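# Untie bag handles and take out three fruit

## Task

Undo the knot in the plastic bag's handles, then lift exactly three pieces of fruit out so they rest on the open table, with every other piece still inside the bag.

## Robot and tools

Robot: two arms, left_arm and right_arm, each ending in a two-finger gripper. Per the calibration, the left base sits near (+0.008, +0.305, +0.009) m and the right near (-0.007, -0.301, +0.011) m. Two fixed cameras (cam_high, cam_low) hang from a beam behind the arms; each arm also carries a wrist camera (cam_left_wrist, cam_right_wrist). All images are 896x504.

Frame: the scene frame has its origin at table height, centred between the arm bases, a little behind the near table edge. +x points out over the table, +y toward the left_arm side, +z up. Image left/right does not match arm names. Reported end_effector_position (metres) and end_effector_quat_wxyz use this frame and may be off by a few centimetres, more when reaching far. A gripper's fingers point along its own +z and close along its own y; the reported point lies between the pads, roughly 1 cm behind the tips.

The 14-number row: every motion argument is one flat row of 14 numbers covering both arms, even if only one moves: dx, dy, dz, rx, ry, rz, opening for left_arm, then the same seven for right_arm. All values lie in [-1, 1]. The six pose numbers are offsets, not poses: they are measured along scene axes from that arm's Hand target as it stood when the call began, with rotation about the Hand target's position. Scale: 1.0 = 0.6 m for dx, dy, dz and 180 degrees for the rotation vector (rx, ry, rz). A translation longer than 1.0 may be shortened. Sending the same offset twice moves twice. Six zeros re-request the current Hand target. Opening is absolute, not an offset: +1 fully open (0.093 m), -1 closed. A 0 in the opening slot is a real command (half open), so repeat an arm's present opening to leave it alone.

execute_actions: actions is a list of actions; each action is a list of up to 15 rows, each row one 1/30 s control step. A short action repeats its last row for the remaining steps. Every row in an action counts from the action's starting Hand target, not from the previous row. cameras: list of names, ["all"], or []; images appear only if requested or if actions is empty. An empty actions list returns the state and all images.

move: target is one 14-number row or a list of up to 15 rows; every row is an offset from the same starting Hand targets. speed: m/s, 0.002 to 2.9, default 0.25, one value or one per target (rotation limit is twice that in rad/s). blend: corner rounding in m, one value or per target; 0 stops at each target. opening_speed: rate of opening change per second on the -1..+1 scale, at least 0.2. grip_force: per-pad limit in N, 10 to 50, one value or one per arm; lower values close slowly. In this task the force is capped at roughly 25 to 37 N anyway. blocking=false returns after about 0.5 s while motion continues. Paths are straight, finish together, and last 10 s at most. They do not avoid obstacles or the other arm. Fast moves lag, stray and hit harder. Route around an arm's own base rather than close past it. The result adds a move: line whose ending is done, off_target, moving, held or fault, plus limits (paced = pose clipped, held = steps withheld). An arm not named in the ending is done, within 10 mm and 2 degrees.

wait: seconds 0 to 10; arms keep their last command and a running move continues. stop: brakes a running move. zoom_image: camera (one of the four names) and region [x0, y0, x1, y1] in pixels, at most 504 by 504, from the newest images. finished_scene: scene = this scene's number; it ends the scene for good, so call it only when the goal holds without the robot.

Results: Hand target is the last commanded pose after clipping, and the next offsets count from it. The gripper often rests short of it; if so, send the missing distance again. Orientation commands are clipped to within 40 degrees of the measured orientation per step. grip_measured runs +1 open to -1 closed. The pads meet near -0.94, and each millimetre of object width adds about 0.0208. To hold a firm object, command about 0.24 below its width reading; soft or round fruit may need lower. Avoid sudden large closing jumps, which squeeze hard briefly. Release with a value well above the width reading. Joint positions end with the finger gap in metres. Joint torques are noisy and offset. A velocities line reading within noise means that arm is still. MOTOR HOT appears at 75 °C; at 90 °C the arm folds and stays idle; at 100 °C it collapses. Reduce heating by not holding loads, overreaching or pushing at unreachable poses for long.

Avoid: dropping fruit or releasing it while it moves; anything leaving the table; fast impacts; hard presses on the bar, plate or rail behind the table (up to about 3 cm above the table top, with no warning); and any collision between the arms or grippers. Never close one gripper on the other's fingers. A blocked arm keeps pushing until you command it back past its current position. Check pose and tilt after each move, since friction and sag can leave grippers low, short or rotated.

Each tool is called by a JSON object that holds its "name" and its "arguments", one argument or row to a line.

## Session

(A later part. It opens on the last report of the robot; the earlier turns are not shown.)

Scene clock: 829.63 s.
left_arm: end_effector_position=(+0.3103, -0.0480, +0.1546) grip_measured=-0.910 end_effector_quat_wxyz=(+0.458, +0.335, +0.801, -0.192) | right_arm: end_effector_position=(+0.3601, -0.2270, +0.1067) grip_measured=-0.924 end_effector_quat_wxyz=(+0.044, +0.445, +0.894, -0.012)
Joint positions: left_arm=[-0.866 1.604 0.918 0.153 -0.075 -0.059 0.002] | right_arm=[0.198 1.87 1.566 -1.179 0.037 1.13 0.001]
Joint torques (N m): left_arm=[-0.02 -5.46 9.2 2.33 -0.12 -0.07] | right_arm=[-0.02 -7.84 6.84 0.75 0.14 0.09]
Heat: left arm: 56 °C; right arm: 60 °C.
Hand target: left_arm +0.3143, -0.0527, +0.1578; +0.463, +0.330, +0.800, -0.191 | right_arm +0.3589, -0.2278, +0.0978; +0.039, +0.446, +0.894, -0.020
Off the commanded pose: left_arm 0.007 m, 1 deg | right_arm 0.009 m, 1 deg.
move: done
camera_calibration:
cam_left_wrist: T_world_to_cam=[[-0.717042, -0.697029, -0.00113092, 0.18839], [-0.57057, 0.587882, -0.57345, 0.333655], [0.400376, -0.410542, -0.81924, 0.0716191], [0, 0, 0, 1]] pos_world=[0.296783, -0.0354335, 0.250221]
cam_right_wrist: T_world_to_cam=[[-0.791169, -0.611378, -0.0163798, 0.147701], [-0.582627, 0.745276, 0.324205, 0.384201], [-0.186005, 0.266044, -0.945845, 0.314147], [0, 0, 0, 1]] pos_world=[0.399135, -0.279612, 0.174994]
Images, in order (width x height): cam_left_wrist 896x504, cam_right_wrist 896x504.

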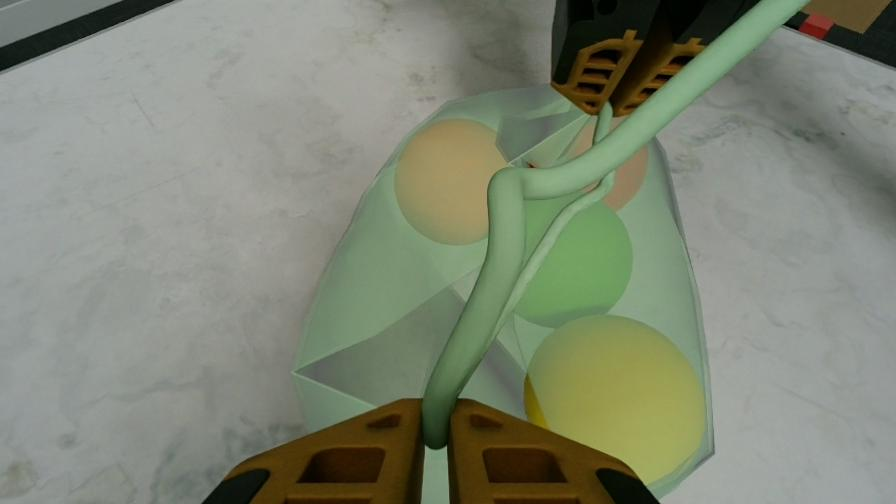

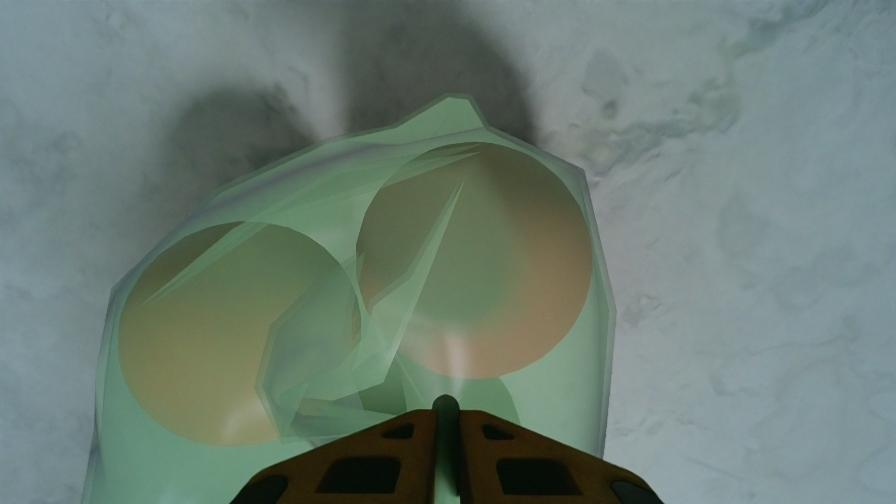

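{"name": "move", "arguments": {
  "target": [
    [0,0,0,0,0,0,-1, 0.018,-0.07,0.067,0,0,0,-1],
    [0,0,0,0,0,0,-1, 0.068,-0.22,0.02,0,0,0,-1],
    [0,0,0,0,0,0,-1, 0.085,-0.28,-0.07,0,0,0,-1]
  ],
  "speed": 0.08,
  "blend": [0.02,0.02,0],
  "cameras": ["cam_high","cam_left_wrist","cam_right_wrist"]
}}

{"name": "zoom_image", "arguments": {
  "camera": "cam_high",
  "region": [340, 130, 520, 270]
}}

Scene clock: 850.63 s.
left_arm: end_effector_position=(+0.3081, -0.0576, +0.1613) grip_measured=-0.910 end_effector_quat_wxyz=(+0.467, +0.339, +0.790, -0.208) | right_arm: end_effector_position=(+0.3984, -0.3642, +0.0663) grip_measured=-0.924 end_effector_quat_wxyz=(+0.002, +0.435, +0.900, +0.010)
Joint positions: left_arm=[-0.877 1.611 0.925 0.187 -0.058 -0.059 0.002] | right_arm=[-0.196 2.097 1.711 -1.157 -0.065 0.714 0.001]
Joint torques (N m): left_arm=[0.85 -6.08 8.54 2.04 -0.29 -0.09] | right_arm=[-3.06 -8.98 7.3 1.47 0.83 -0.1]
Heat: left arm: 56 °C; right arm: 59 °C.
Hand target: left_arm +0.3143, -0.0527, +0.1579; +0.463, +0.330, +0.800, -0.191 | right_arm +0.4098, -0.3959, +0.0559; +0.039, +0.447, +0.894, -0.020
Off the commanded pose: left_arm 0.009 m, 2 deg | right_arm 0.035 m, 6 deg.
move: off_target (right_arm)
camera_calibration:
cam_left_wrist: T_world_to_cam=[[-0.734482, -0.678558, 0.00981349, 0.184866], [-0.547297, 0.583729, -0.599772, 0.338682], [0.401252, -0.445893, -0.800111, 0.0686709], [0, 0, 0, 1]] pos_world=[0.293586, -0.0416365, 0.256262]
cam_right_wrist: T_world_to_cam=[[-0.777938, -0.628021, -0.0200516, 0.0823718], [-0.578944, 0.704013, 0.411326, 0.499568], [-0.244205, 0.331595, -0.911268, 0.364391], [0, 0, 0, 1]] pos_world=[0.442288, -0.420801, 0.128224]
Images, in order (width x height): cam_high 896x504, cam_left_wrist 896x504, cam_right_wrist 896x504.

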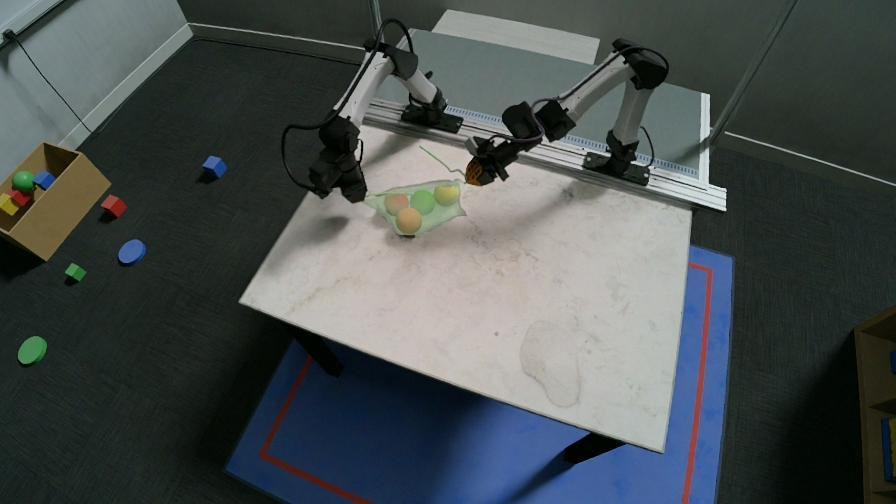

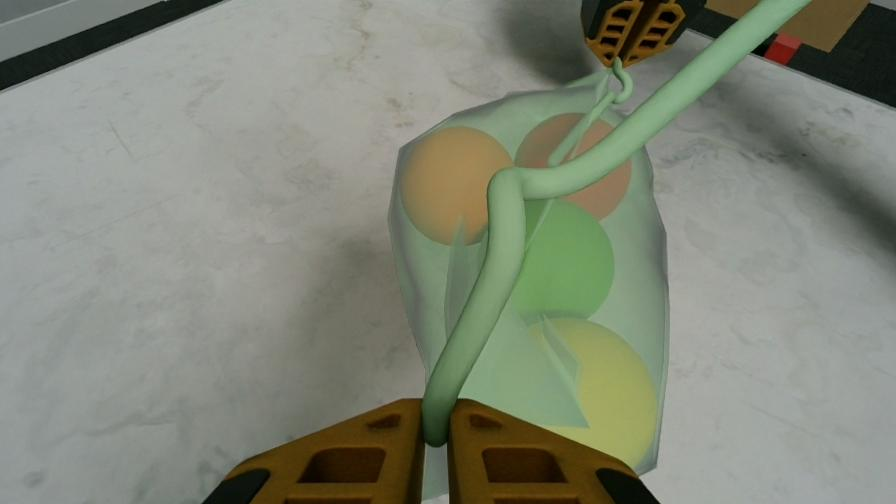

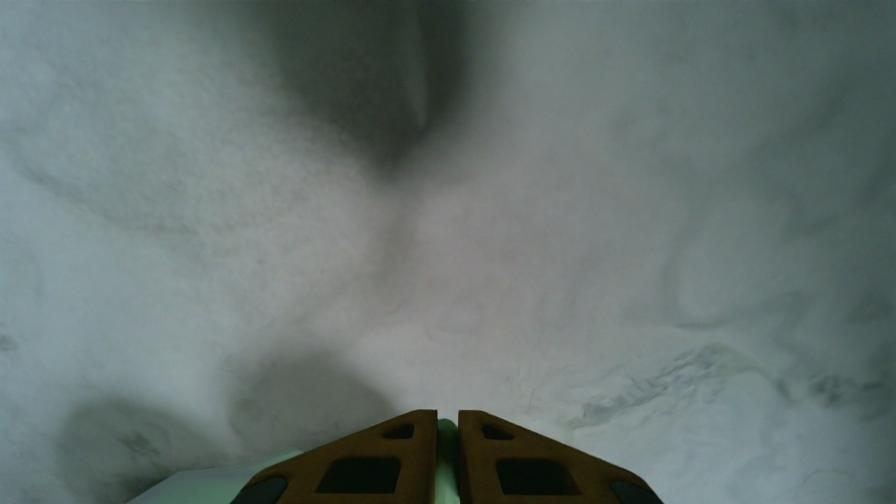

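Scaled by 2.800 from the camera's 896x504 image, which has a finer 1280x720 frame.

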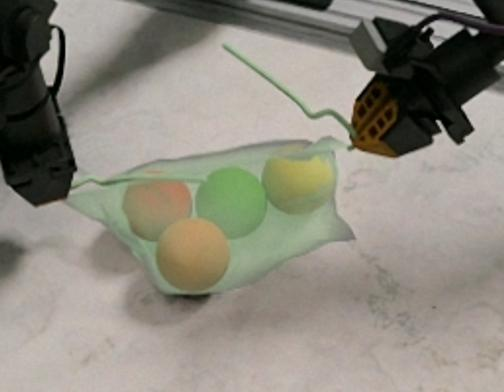

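{"name": "move", "arguments": {
  "target": [
    [0,0,0,0,0,0,-1, -0.03,0.06,0.15,0,0,0,-1],
    [0,0,0,0,0,0,-1, -0.083,0.18,0.207,0,0,0,-1]
  ],
  "speed": 0.1,
  "blend": [0.03,0],
  "cameras": ["cam_high","cam_left_wrist"]
}}

{"name": "zoom_image", "arguments": {
  "camera": "cam_high",
  "region": [340, 130, 520, 270]
}}

Scene clock: 906.50 s.
left_arm: end_effector_position=(+0.3097, -0.0550, +0.1599) grip_measured=-0.910 end_effector_quat_wxyz=(+0.467, +0.336, +0.793, -0.200) | right_arm: end_effector_position=(+0.3618, -0.2857, +0.1616) grip_measured=-0.924 end_effector_quat_wxyz=(+0.019, +0.443, +0.896, -0.022)
Joint positions: left_arm=[-0.877 1.611 0.925 0.18 -0.075 -0.059 0.002] | right_arm=[0.022 1.901 1.819 -1.448 0.014 0.949 0.001]
Joint torques (N m): left_arm=[0.81 -6.09 8.59 2.11 -0.14 -0.05] | right_arm=[-0.23 -12.46 10.58 0.33 0.25 0.06]
Heat: left arm: 57 °C; right arm: 57 °C.
Hand target: left_arm +0.3142, -0.0528, +0.1579; +0.463, +0.331, +0.800, -0.191 | right_arm +0.3601, -0.2879, +0.1800; +0.039, +0.446, +0.894, -0.020
Off the commanded pose: left_arm 0.005 m, 1 deg | right_arm 0.019 m, 2 deg.
move: off_target (right_arm)
camera_calibration:
cam_left_wrist: T_world_to_cam=[[-0.724374, -0.689407, 0.00114975, 0.185457], [-0.554739, 0.581884, -0.594706, 0.338586], [0.409325, -0.431427, -0.803942, 0.0669568], [0, 0, 0, 1]] pos_world=[0.29476, -0.0402756, 0.254975]
Images, in order (width x height): cam_high 896x504, cam_left_wrist 896x504.

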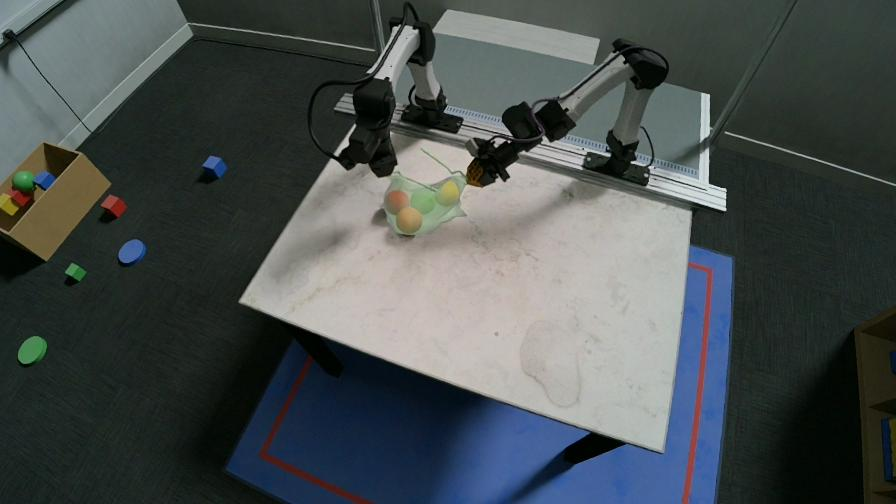

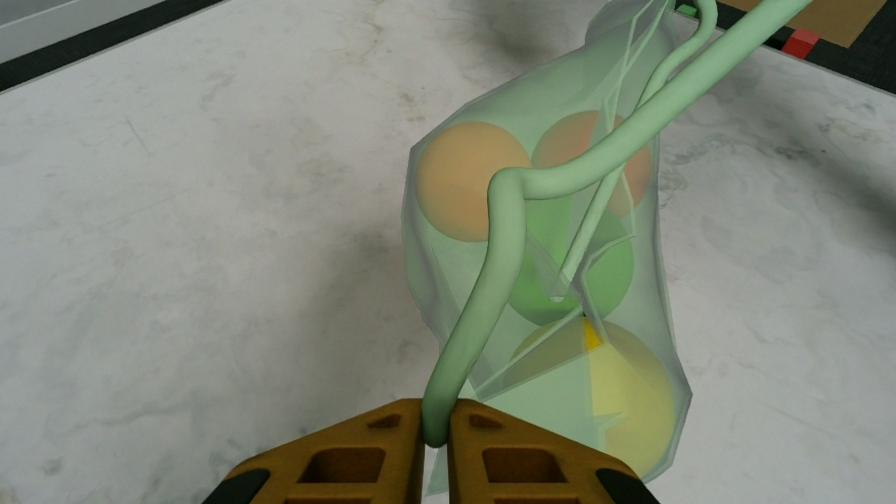

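Scaled by 2.800 from the camera's 896x504 image, which has a finer 1280x720 frame.

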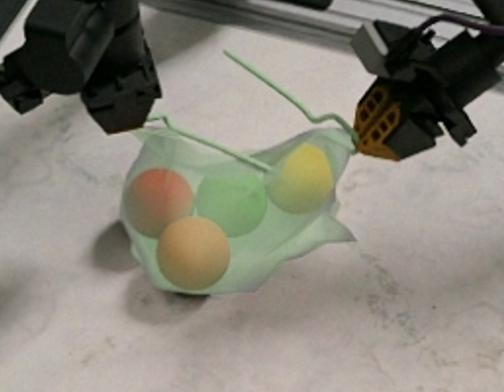

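{"name": "move", "arguments": {
  "target": [
    [-0.023,0.088,-0.05,0.016,0.04,0.12,-1, 0,0.08,-0.02,0,0,0,-1],
    [-0.04,0.135,-0.19,0.0326,0.0796,0.2481,-1, 0,0.08,-0.02,0,0,0,-1]
  ],
  "speed": 0.1,
  "blend": [0.02,0],
  "cameras": ["cam_high","cam_left_wrist","cam_low"]
}}

{"name": "zoom_image", "arguments": {
  "camera": "cam_high",
  "region": [340, 130, 520, 270]
}}

Scene clock: 947.73 s.
left_arm: end_effector_position=(+0.2925, +0.0213, +0.0512) grip_measured=-0.910 end_effector_quat_wxyz=(+0.392, -0.003, +0.920, -0.026) | right_arm: end_effector_position=(+0.3574, -0.2383, +0.1597) grip_measured=-0.924 end_effector_quat_wxyz=(+0.022, +0.443, +0.896, -0.023)
Joint positions: left_arm=[-1.012 1.795 0.929 -0.173 -0.628 -0.865 0.002] | right_arm=[0.158 1.901 1.819 -1.448 0.025 1.086 0.001]
Joint torques (N m): left_arm=[0.16 -5.61 7.15 1.01 -0.54 -0.14] | right_arm=[-0.21 -10.93 8.79 0.6 0.25 0.07]
Heat: left arm: 53 °C; right arm: 61 °C.
Hand target: left_arm +0.2902, +0.0284, +0.0437; +0.382, +0.000, +0.924, +0.000 | right_arm +0.3600, -0.2399, +0.1680; +0.039, +0.447, +0.894, -0.020
Off the commanded pose: left_arm 0.010 m, 3 deg | right_arm 0.009 m, 2 deg.
move: off_target (left_arm)
camera_calibration:
cam_left_wrist: T_world_to_cam=[[-0.0226799, -0.998526, 0.0493013, 0.0245552], [-0.929879, 0.00295816, -0.367855, 0.330425], [0.367167, -0.0541872, -0.928575, 0.0302574], [0, 0, 0, 1]] pos_world=[0.296702, 0.0251811, 0.148434]
Images, in order (width x height): cam_high 896x504, cam_low 896x504, cam_left_wrist 896x504.

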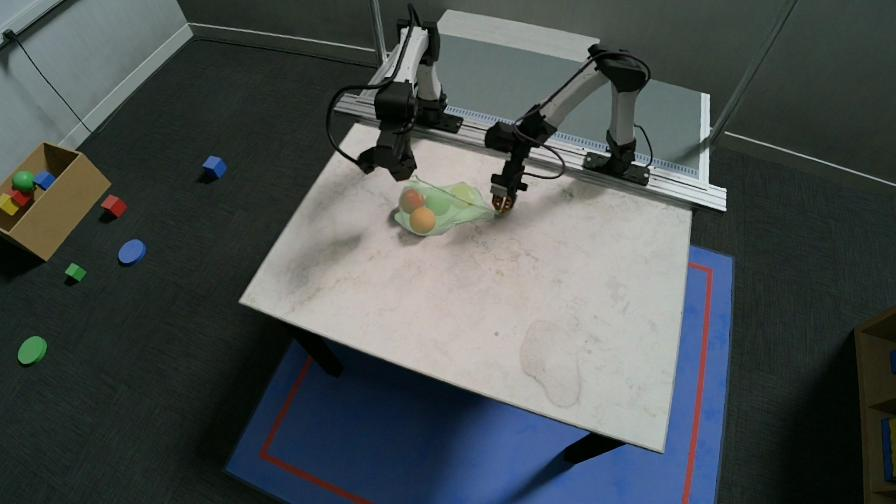

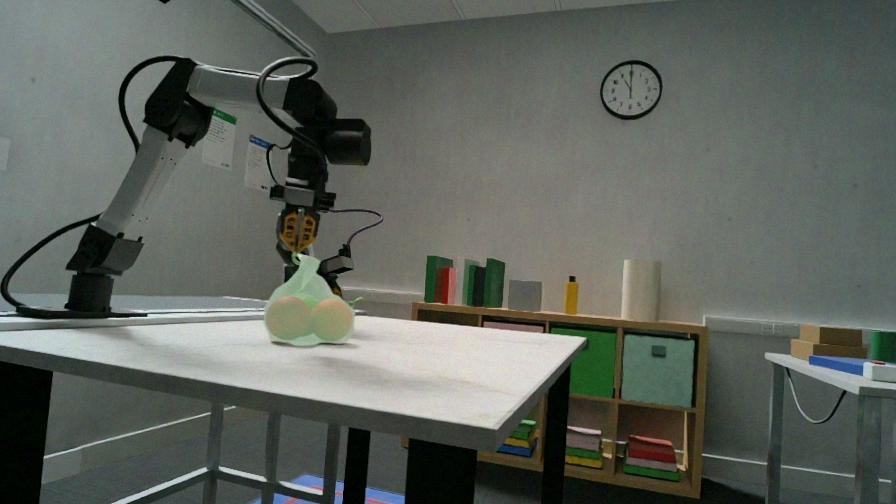

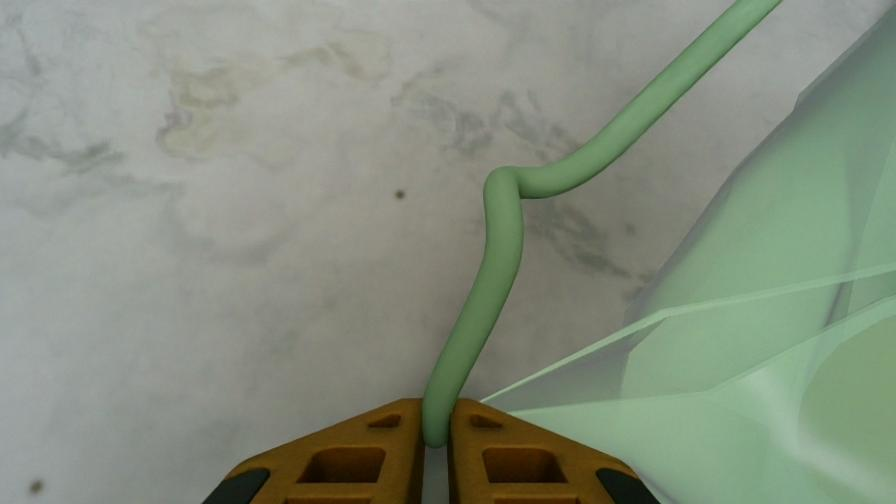

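Scaled by 2.800 from the camera's 896x504 image, which has a finer 1280x720 frame.

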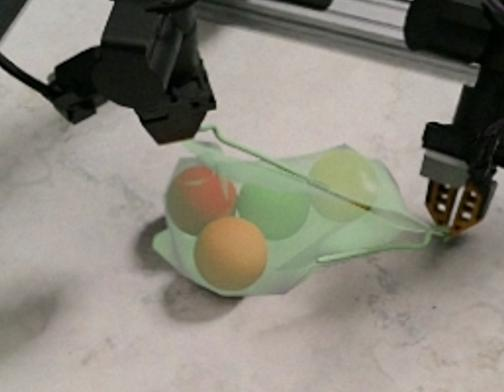

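{"name": "move", "arguments": {
  "target": [
    [0,0.01,-0.045,0,0,0,-1, 0,0,0,0,0,0,-1],
    [0,0.01,-0.045,0,0,0,-0.5, 0,0,0,0,0,0,-1],
    [-0.06,0.04,0.08,0,0,0,-0.5, 0,0,0,0,0,0,-1]
  ],
  "speed": 0.08,
  "opening_speed": 0.7,
  "cameras": ["cam_high","cam_left_wrist"]
}}

{"name": "zoom_image", "arguments": {
  "camera": "cam_high",
  "region": [340, 130, 520, 270]
}}

Scene clock: 961.60 s.
left_arm: end_effector_position=(+0.2534, +0.0552, +0.0814) grip_measured=-0.502 end_effector_quat_wxyz=(+0.376, +0.006, +0.926, +0.007) | right_arm: end_effector_position=(+0.3573, -0.2375, +0.1597) grip_measured=-0.924 end_effector_quat_wxyz=(+0.022, +0.442, +0.896, -0.024)
Joint positions: left_arm=[-1.072 1.601 0.884 -0.442 -0.662 -0.939 0.021] | right_arm=[0.16 1.901 1.819 -1.448 0.025 1.086 0.001]
Joint torques (N m): left_arm=[-0.12 -7.19 7.94 1.08 -0.54 -0.13] | right_arm=[-0.34 -10.93 8.73 0.61 0.27 0.08]
Heat: left arm: 50 °C; right arm: 60 °C.
Hand target: left_arm +0.2542, +0.0523, +0.0918; +0.382, +0.000, +0.924, +0.000 | right_arm +0.3600, -0.2398, +0.1680; +0.039, +0.446, +0.894, -0.020
Off the commanded pose: left_arm 0.011 m, 1 deg | right_arm 0.009 m, 2 deg.
move: off_target (left_arm); target 2's new opening was sent with left_arm's hand 0.024 m and 4 deg from that target
camera_calibration:
cam_left_wrist: T_world_to_cam=[[-0.0134197, -0.999754, -0.0176663, 0.0592332], [-0.941612, 0.0185799, -0.336187, 0.304683], [0.336432, 0.0121233, -0.94163, 0.0796611], [0, 0, 0, 1]] pos_world=[0.260888, 0.0525919, 0.178488]
Images, in order (width x height): cam_high 896x504, cam_left_wrist 896x504.

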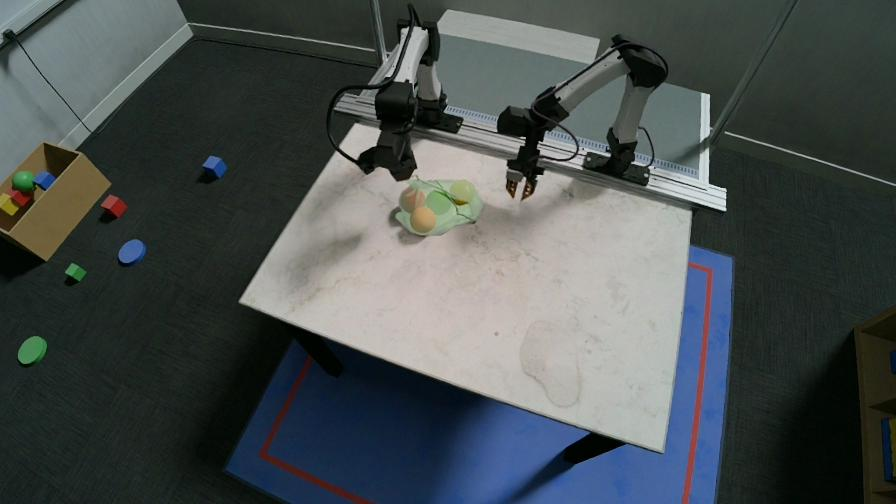

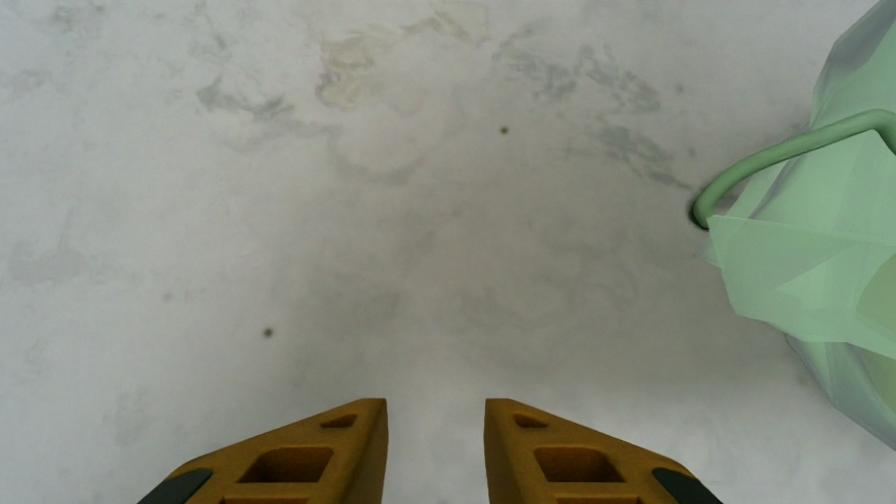

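Scaled by 2.800 from the camera's 896x504 image, which has a finer 1280x720 frame.

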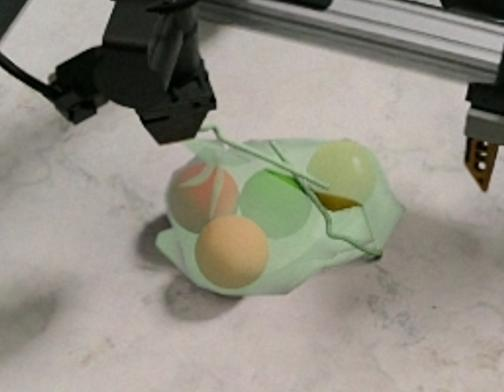

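{"name": "move", "arguments": {
  "target": [0.027,-0.037,0.14,0,0,-0.333,-0.5, 0,-0.05,0.1,0,0,0,-1],
  "speed": 0.15,
  "cameras": ["cam_high","cam_left_wrist"]
}}

{"name": "zoom_image", "arguments": {
  "camera": "cam_left_wrist",
  "region": [330, 0, 830, 400]
}}

Scene clock: 978.27 s.
left_arm: end_effector_position=(+0.2690, +0.0308, +0.1743) grip_measured=-0.502 end_effector_quat_wxyz=(+0.337, +0.457, +0.801, -0.191) | right_arm: end_effector_position=(+0.3611, -0.2646, +0.2044) grip_measured=-0.924 end_effector_quat_wxyz=(+0.045, +0.443, +0.895, -0.011)
Joint positions: left_arm=[-0.676 1.349 0.969 -0.422 0.247 0.236 0.021] | right_arm=[0.081 1.886 1.973 -1.563 0.025 1.009 0.001]
Joint torques (N m): left_arm=[0.72 -3.88 9.32 1.72 0.28 0.07] | right_arm=[-1.11 -12.55 11.63 0.47 0.16 -0.09]
Heat: left arm: 49 °C; right arm: 60 °C.
Hand target: left_arm +0.2705, +0.0301, +0.1759; +0.332, +0.461, +0.801, -0.191 | right_arm +0.3600, -0.2699, +0.2279; +0.039, +0.446, +0.894, -0.020
Off the commanded pose: left_arm 0.002 m, 1 deg | right_arm 0.024 m, 1 deg.
joint sent to its limit (right arm) — joint 4 (wrist pitch), lower limit. The joint targets are off in orientation, not in position.
move: off_target (right_arm)
camera_calibration:
cam_left_wrist: T_world_to_cam=[[-0.864539, -0.502556, -0.00328553, 0.247812], [-0.46807, 0.807559, -0.358829, 0.203337], [0.182985, -0.308683, -0.933398, 0.211896], [0, 0, 0, 1]] pos_world=[0.270645, 0.0257419, 0.27156]
Images, in order (width x height): cam_high 896x504, cam_left_wrist 896x504.

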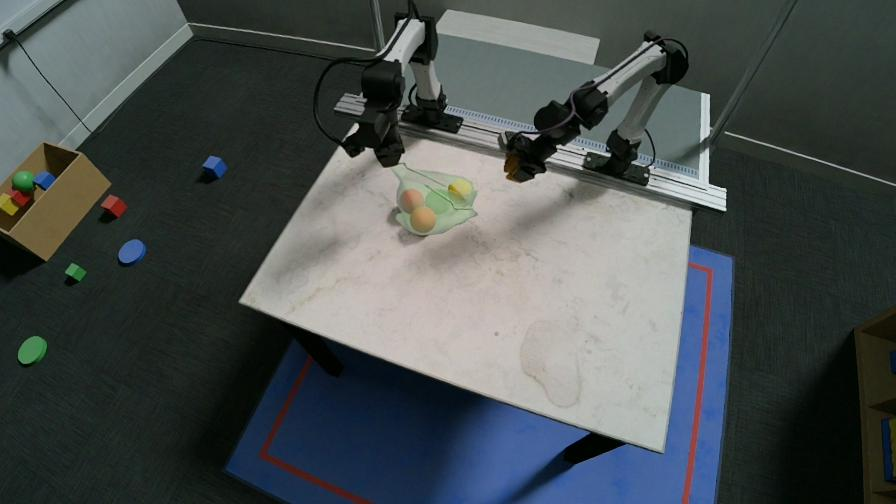

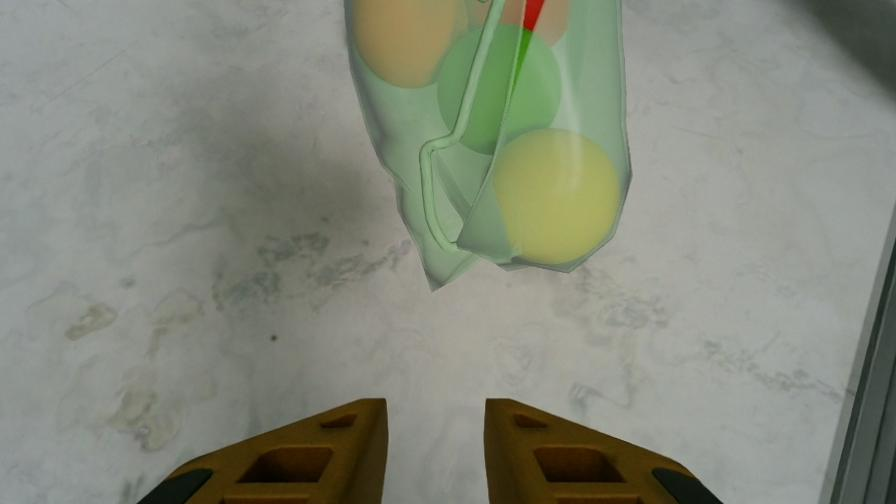

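Scaled by 1.008 from the camera's 896x504 image, which has a finer 1280x720 frame.

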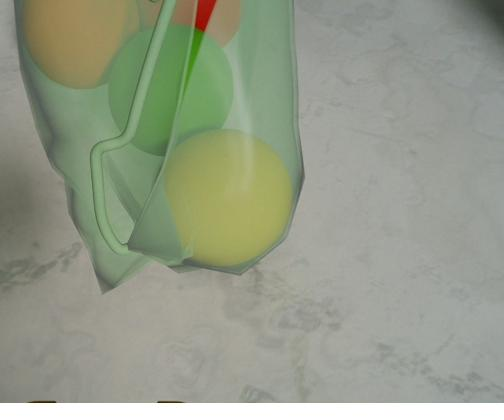

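{"name": "move", "arguments": {
  "target": [
    [0,0,0,0,0,0,-0.5, 0.03,-0.13,-0.1,0,0,0,-1],
    [0,0,0,0,0,0,-0.5, 0.06,-0.19,-0.3,0,0,0,-1]
  ],
  "speed": 0.12,
  "blend": [0.03,0],
  "cameras": ["cam_high","cam_left_wrist"]
}}

{"name": "zoom_image", "arguments": {
  "camera": "cam_high",
  "region": [340, 130, 520, 270]
}}

Scene clock: 1003.73 s.
left_arm: end_effector_position=(+0.2689, +0.0308, +0.1742) grip_measured=-0.502 end_effector_quat_wxyz=(+0.337, +0.457, +0.800, -0.191) | right_arm: end_effector_position=(+0.3969, -0.3800, +0.0559) grip_measured=-0.924 end_effector_quat_wxyz=(+0.043, +0.444, +0.894, -0.023)
Joint positions: left_arm=[-0.676 1.349 0.969 -0.423 0.247 0.237 0.021] | right_arm=[-0.199 2.053 1.598 -1.026 0.019 0.733 0.001]
Joint torques (N m): left_arm=[0.73 -3.88 9.32 1.74 0.23 0.09] | right_arm=[-1.06 -9.39 7.21 0.95 0.03 -0.07]
Heat: left arm: 50 °C; right arm: 62 °C.
Hand target: left_arm +0.2705, +0.0301, +0.1759; +0.332, +0.461, +0.801, -0.191 | right_arm +0.3960, -0.3839, +0.0480; +0.039, +0.446, +0.894, -0.020
Off the commanded pose: left_arm 0.002 m, 1 deg | right_arm 0.009 m, 1 deg.
move: done
camera_calibration:
cam_left_wrist: T_world_to_cam=[[-0.864849, -0.502022, -0.00319779, 0.247773], [-0.467654, 0.807925, -0.358548, 0.203092], [0.182583, -0.308595, -0.933506, 0.21205], [0, 0, 0, 1]] pos_world=[0.270547, 0.0257415, 0.271561]
Images, in order (width x height): cam_high 896x504, cam_left_wrist 896x504.

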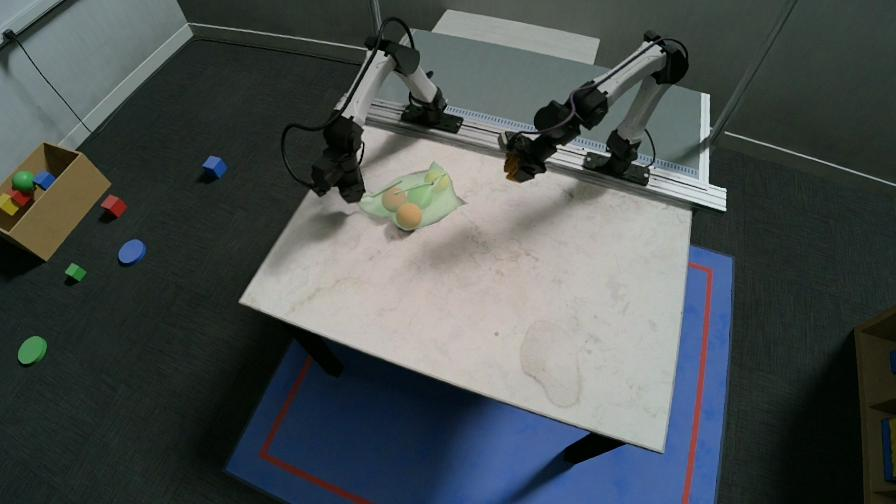

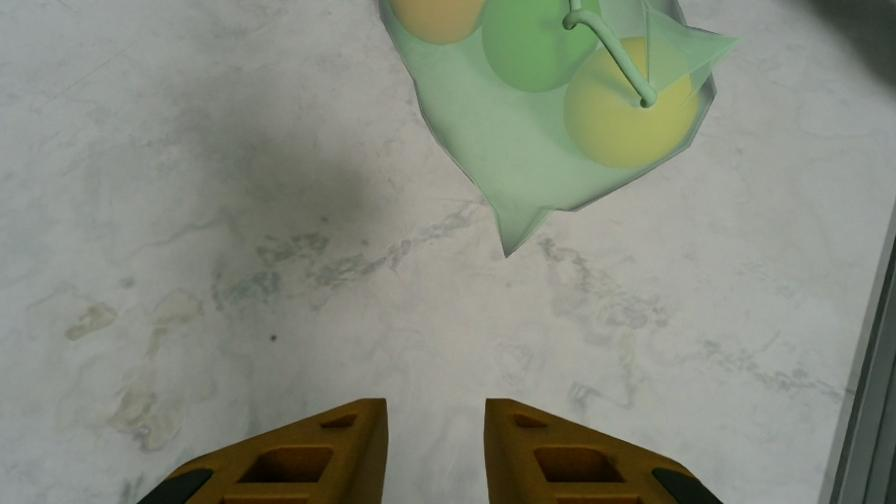

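Scaled by 2.800 from the camera's 896x504 image, which has a finer 1280x720 frame.

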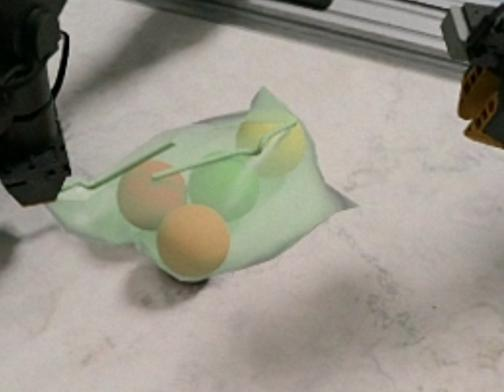

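{"name": "move", "arguments": {
  "target": [-0.034,-0.312,-0.018,0.0531,0.067,0.2367,-0.5, 0,0,0,0,0,0,-1],
  "speed": 0.2,
  "cameras": ["cam_left_wrist"]
}}

{"name": "zoom_image", "arguments": {
  "camera": "cam_left_wrist",
  "region": [200, 0, 704, 504]
}}

Scene clock: 1025.23 s.
left_arm: end_effector_position=(+0.2484, -0.1579, +0.1706) grip_measured=-0.502 end_effector_quat_wxyz=(+0.258, +0.147, +0.954, -0.049) | right_arm: end_effector_position=(+0.3971, -0.3800, +0.0559) grip_measured=-0.924 end_effector_quat_wxyz=(+0.044, +0.444, +0.894, -0.022)
Joint positions: left_arm=[-1.191 2.276 2.291 -1.22 -0.387 -0.835 0.021] | right_arm=[-0.199 2.053 1.598 -1.025 0.019 0.733 0.001]
Joint torques (N m): left_arm=[0.35 -8.96 8.36 1 -0.38 -0.1] | right_arm=[-1.1 -9.37 7.08 0.88 0.01 -0.06]
Heat: left arm: 49 °C; right arm: 59 °C.
Hand target: left_arm +0.2499, -0.1571, +0.1649; +0.255, +0.143, +0.955, -0.038 | right_arm +0.3960, -0.3840, +0.0480; +0.039, +0.446, +0.894, -0.020
Off the commanded pose: left_arm 0.006 m, 1 deg | right_arm 0.009 m, 1 deg.
move: done
camera_calibration:
cam_left_wrist: T_world_to_cam=[[-0.312921, -0.94957, 0.0199261, -0.0763886], [-0.945452, 0.309426, -0.101862, 0.340815], [0.0905592, -0.0507138, -0.994599, 0.228138], [0, 0, 0, 1]] pos_world=[0.277661, -0.166424, 0.263144]
Images, in order (width x height): cam_left_wrist 896x504.

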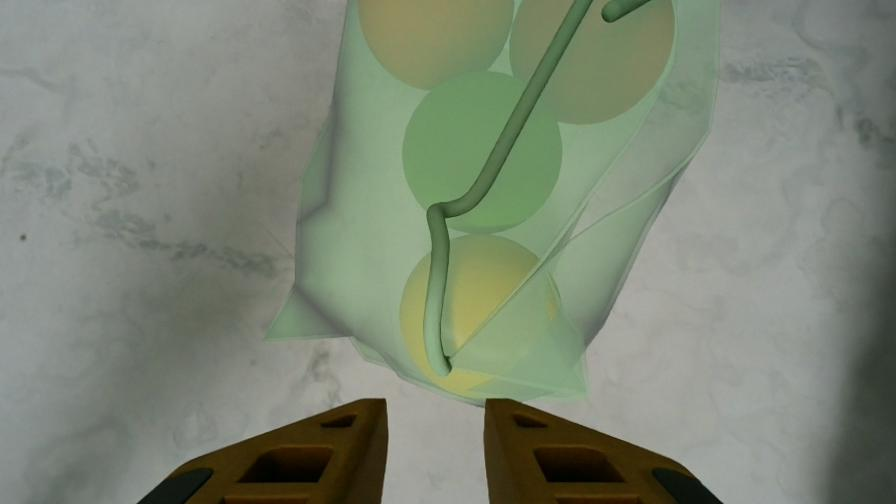

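Scaled by 1.000.

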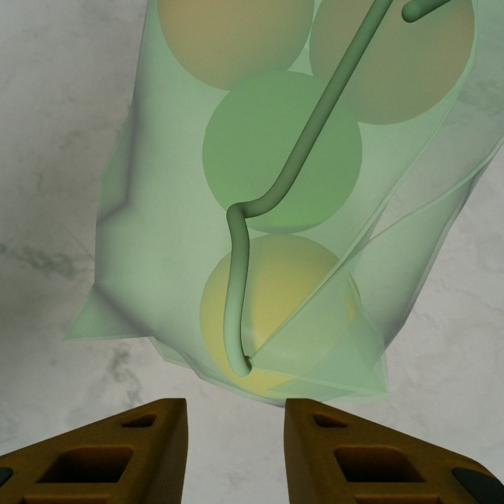

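{"name": "move", "arguments": {
  "target": [0.017,0,-0.08,0,0,0,-0.6, 0,0,0,0,0,0,-1],
  "speed": 0.12,
  "cameras": ["cam_left_wrist"]
}}

{"name": "zoom_image", "arguments": {
  "camera": "cam_left_wrist",
  "region": [300, 200, 604, 504]
}}

Scene clock: 1042.97 s.
left_arm: end_effector_position=(+0.2582, -0.1596, +0.1226) grip_measured=-0.598 end_effector_quat_wxyz=(+0.257, +0.140, +0.955, -0.045) | right_arm: end_effector_position=(+0.3971, -0.3800, +0.0559) grip_measured=-0.924 end_effector_quat_wxyz=(+0.044, +0.444, +0.894, -0.022)
Joint positions: left_arm=[-1.175 2.276 2.099 -1.034 -0.388 -0.835 0.016] | right_arm=[-0.199 2.053 1.598 -1.025 0.019 0.733 0.001]
Joint torques (N m): left_arm=[0.77 -10.66 5.71 1.29 -0.32 0.06] | right_arm=[-1.17 -9.21 6.98 0.85 -0.01 -0.07]
Heat: left arm: 48 °C; right arm: 58 °C.
Hand target: left_arm +0.2602, -0.1571, +0.1169; +0.255, +0.143, +0.955, -0.038 | right_arm +0.3960, -0.3840, +0.0480; +0.039, +0.446, +0.894, -0.020
Off the commanded pose: left_arm 0.007 m, 1 deg | right_arm 0.009 m, 1 deg.
move: done
camera_calibration:
cam_left_wrist: T_world_to_cam=[[-0.298023, -0.954439, 0.0151046, -0.0780674], [-0.9503, 0.295163, -0.0990389, 0.344414], [0.0900683, -0.0438697, -0.994969, 0.180666], [0, 0, 0, 1]] pos_world=[0.287759, -0.168243, 0.215046]
Images, in order (width x height): cam_left_wrist 896x504.

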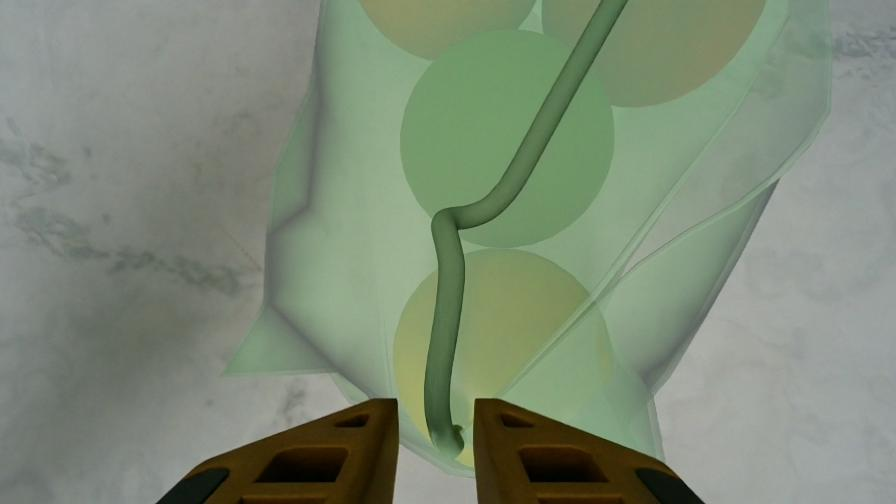

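Scaled by 1.658 from the camera's 896x504 image, which has a finer 1280x720 frame.

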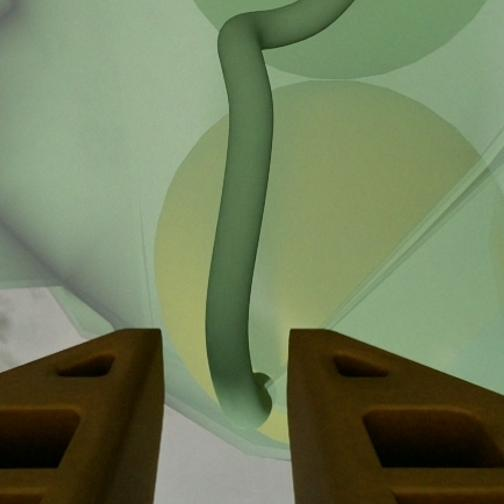

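{"name": "move", "arguments": {
  "target": [
    [0.003,0,-0.02,0,0,0,-0.6, 0,0,0,0,0,0,-1],
    [0.003,0,-0.02,0,0,0,-1, 0,0,0,0,0,0,-1]
  ],
  "speed": 0.1,
  "opening_speed": 0.6,
  "cameras": ["cam_left_wrist"]
}}

{"name": "zoom_image", "arguments": {
  "camera": "cam_left_wrist",
  "region": [300, 200, 604, 504]
}}

Scene clock: 1059.73 s.
left_arm: end_effector_position=(+0.2589, -0.1609, +0.1119) grip_measured=-0.913 end_effector_quat_wxyz=(+0.258, +0.141, +0.955, -0.046) | right_arm: end_effector_position=(+0.3971, -0.3800, +0.0559) grip_measured=-0.924 end_effector_quat_wxyz=(+0.044, +0.444, +0.894, -0.022)
Joint positions: left_arm=[-1.175 2.276 2.056 -0.986 -0.388 -0.833 0.001] | right_arm=[-0.199 2.053 1.598 -1.025 0.019 0.733 0.001]
Joint torques (N m): left_arm=[0.96 -10.54 5.67 1.26 -0.31 0.08] | right_arm=[-1.07 -9.29 7.16 0.88 -0.01 -0.1]
Heat: left arm: 47 °C; right arm: 57 °C.
Hand target: left_arm +0.2620, -0.1571, +0.1048; +0.255, +0.143, +0.955, -0.038 | right_arm +0.3960, -0.3840, +0.0480; +0.039, +0.446, +0.894, -0.020
Off the commanded pose: left_arm 0.009 m, 1 deg | right_arm 0.009 m, 1 deg.
move: done
camera_calibration:
cam_left_wrist: T_world_to_cam=[[-0.299664, -0.953879, 0.0177699, -0.0787115], [-0.949611, 0.296426, -0.101839, 0.34462], [0.0918751, -0.0473921, -0.994642, 0.168855], [0, 0, 0, 1]] pos_world=[0.288154, -0.169233, 0.204445]
Images, in order (width x height): cam_left_wrist 896x504.

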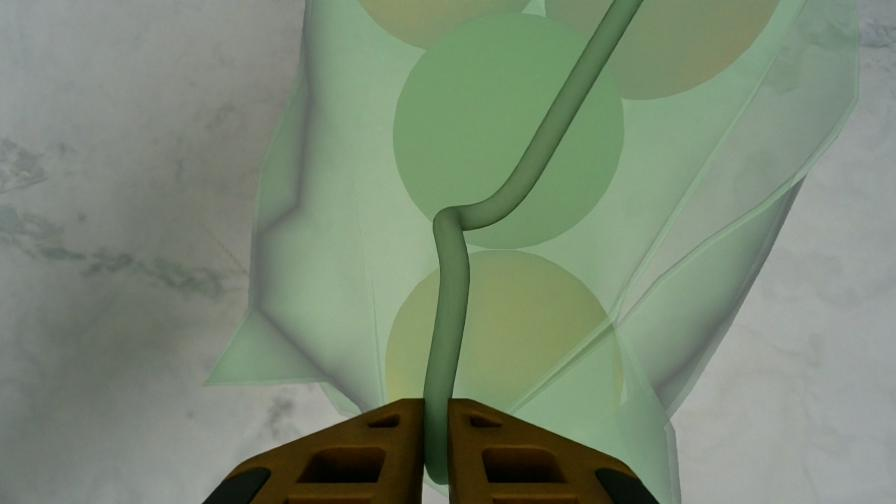

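Scaled by 1.658 from the camera's 896x504 image, which has a finer 1280x720 frame.

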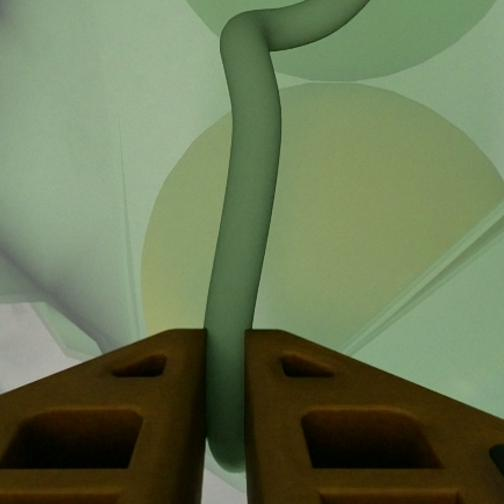

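{"name": "move", "arguments": {
  "target": [
    [0.04,0.01,0.14,0,0,0,-1, 0,0,0,0,0,0,-1],
    [0.08,0.12,0.12,0,0,0,-1, 0,0.03,0,0,0,0,-1]
  ],
  "speed": 0.1,
  "blend": [0.02,0],
  "cameras": ["cam_left_wrist","cam_high"]
}}

{"name": "zoom_image", "arguments": {
  "camera": "cam_high",
  "region": [340, 130, 520, 270]
}}

Scene clock: 1085.47 s.
left_arm: end_effector_position=(+0.3131, -0.0936, +0.1688) grip_measured=-0.913 end_effector_quat_wxyz=(+0.257, +0.139, +0.955, -0.040) | right_arm: end_effector_position=(+0.3970, -0.3606, +0.0519) grip_measured=-0.924 end_effector_quat_wxyz=(+0.035, +0.440, +0.897, -0.013)
Joint positions: left_arm=[-1.002 2.111 2.008 -1.055 -0.329 -0.667 0.001] | right_arm=[-0.16 2.053 1.586 -1.025 -0.001 0.762 0.001]
Joint torques (N m): left_arm=[0.73 -12.44 5.55 1.15 -0.2 0.09] | right_arm=[-0.62 -10.44 6.69 0.88 0.21 0.07]
Heat: left arm: 51 °C; right arm: 57 °C.
Hand target: left_arm +0.3100, -0.0850, +0.1770; +0.255, +0.143, +0.955, -0.038 | right_arm +0.3960, -0.3659, +0.0480; +0.039, +0.447, +0.894, -0.020
Off the commanded pose: left_arm 0.012 m, 1 deg | right_arm 0.007 m, 1 deg.
move: off_target (left_arm)
camera_calibration:
cam_left_wrist: T_world_to_cam=[[-0.293735, -0.955865, 0.00654627, 0.00058118], [-0.951475, 0.291715, -0.0979715, 0.381534], [0.0917378, -0.0350062, -0.995168, 0.22496], [0, 0, 0, 1]] pos_world=[0.342553, -0.102868, 0.261249]
Images, in order (width x height): cam_high 896x504, cam_left_wrist 896x504.

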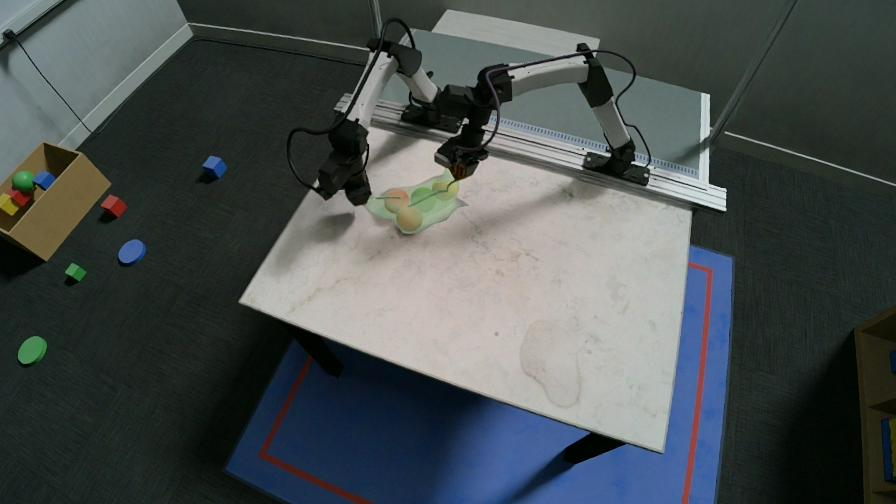

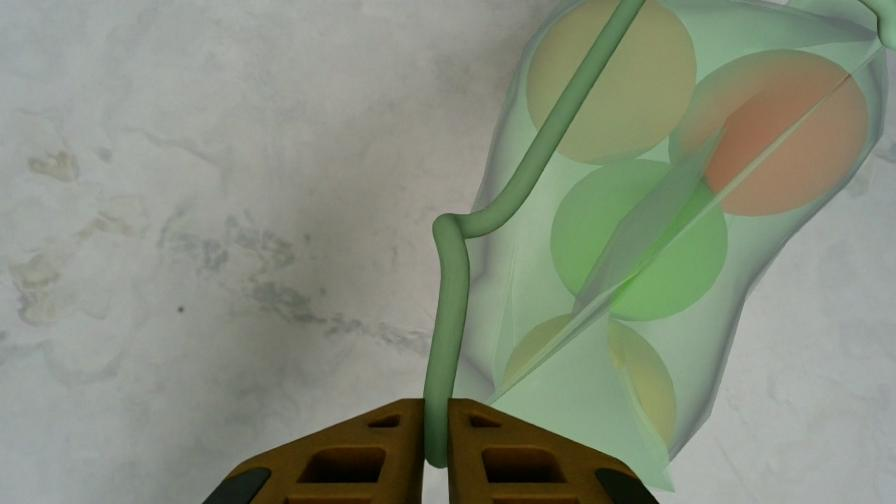

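Scaled by 2.800 from the camera's 896x504 image, which has a finer 1280x720 frame.

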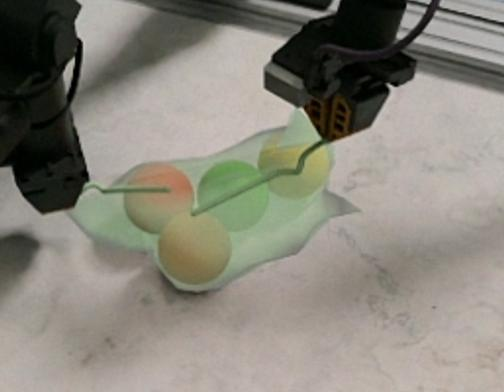

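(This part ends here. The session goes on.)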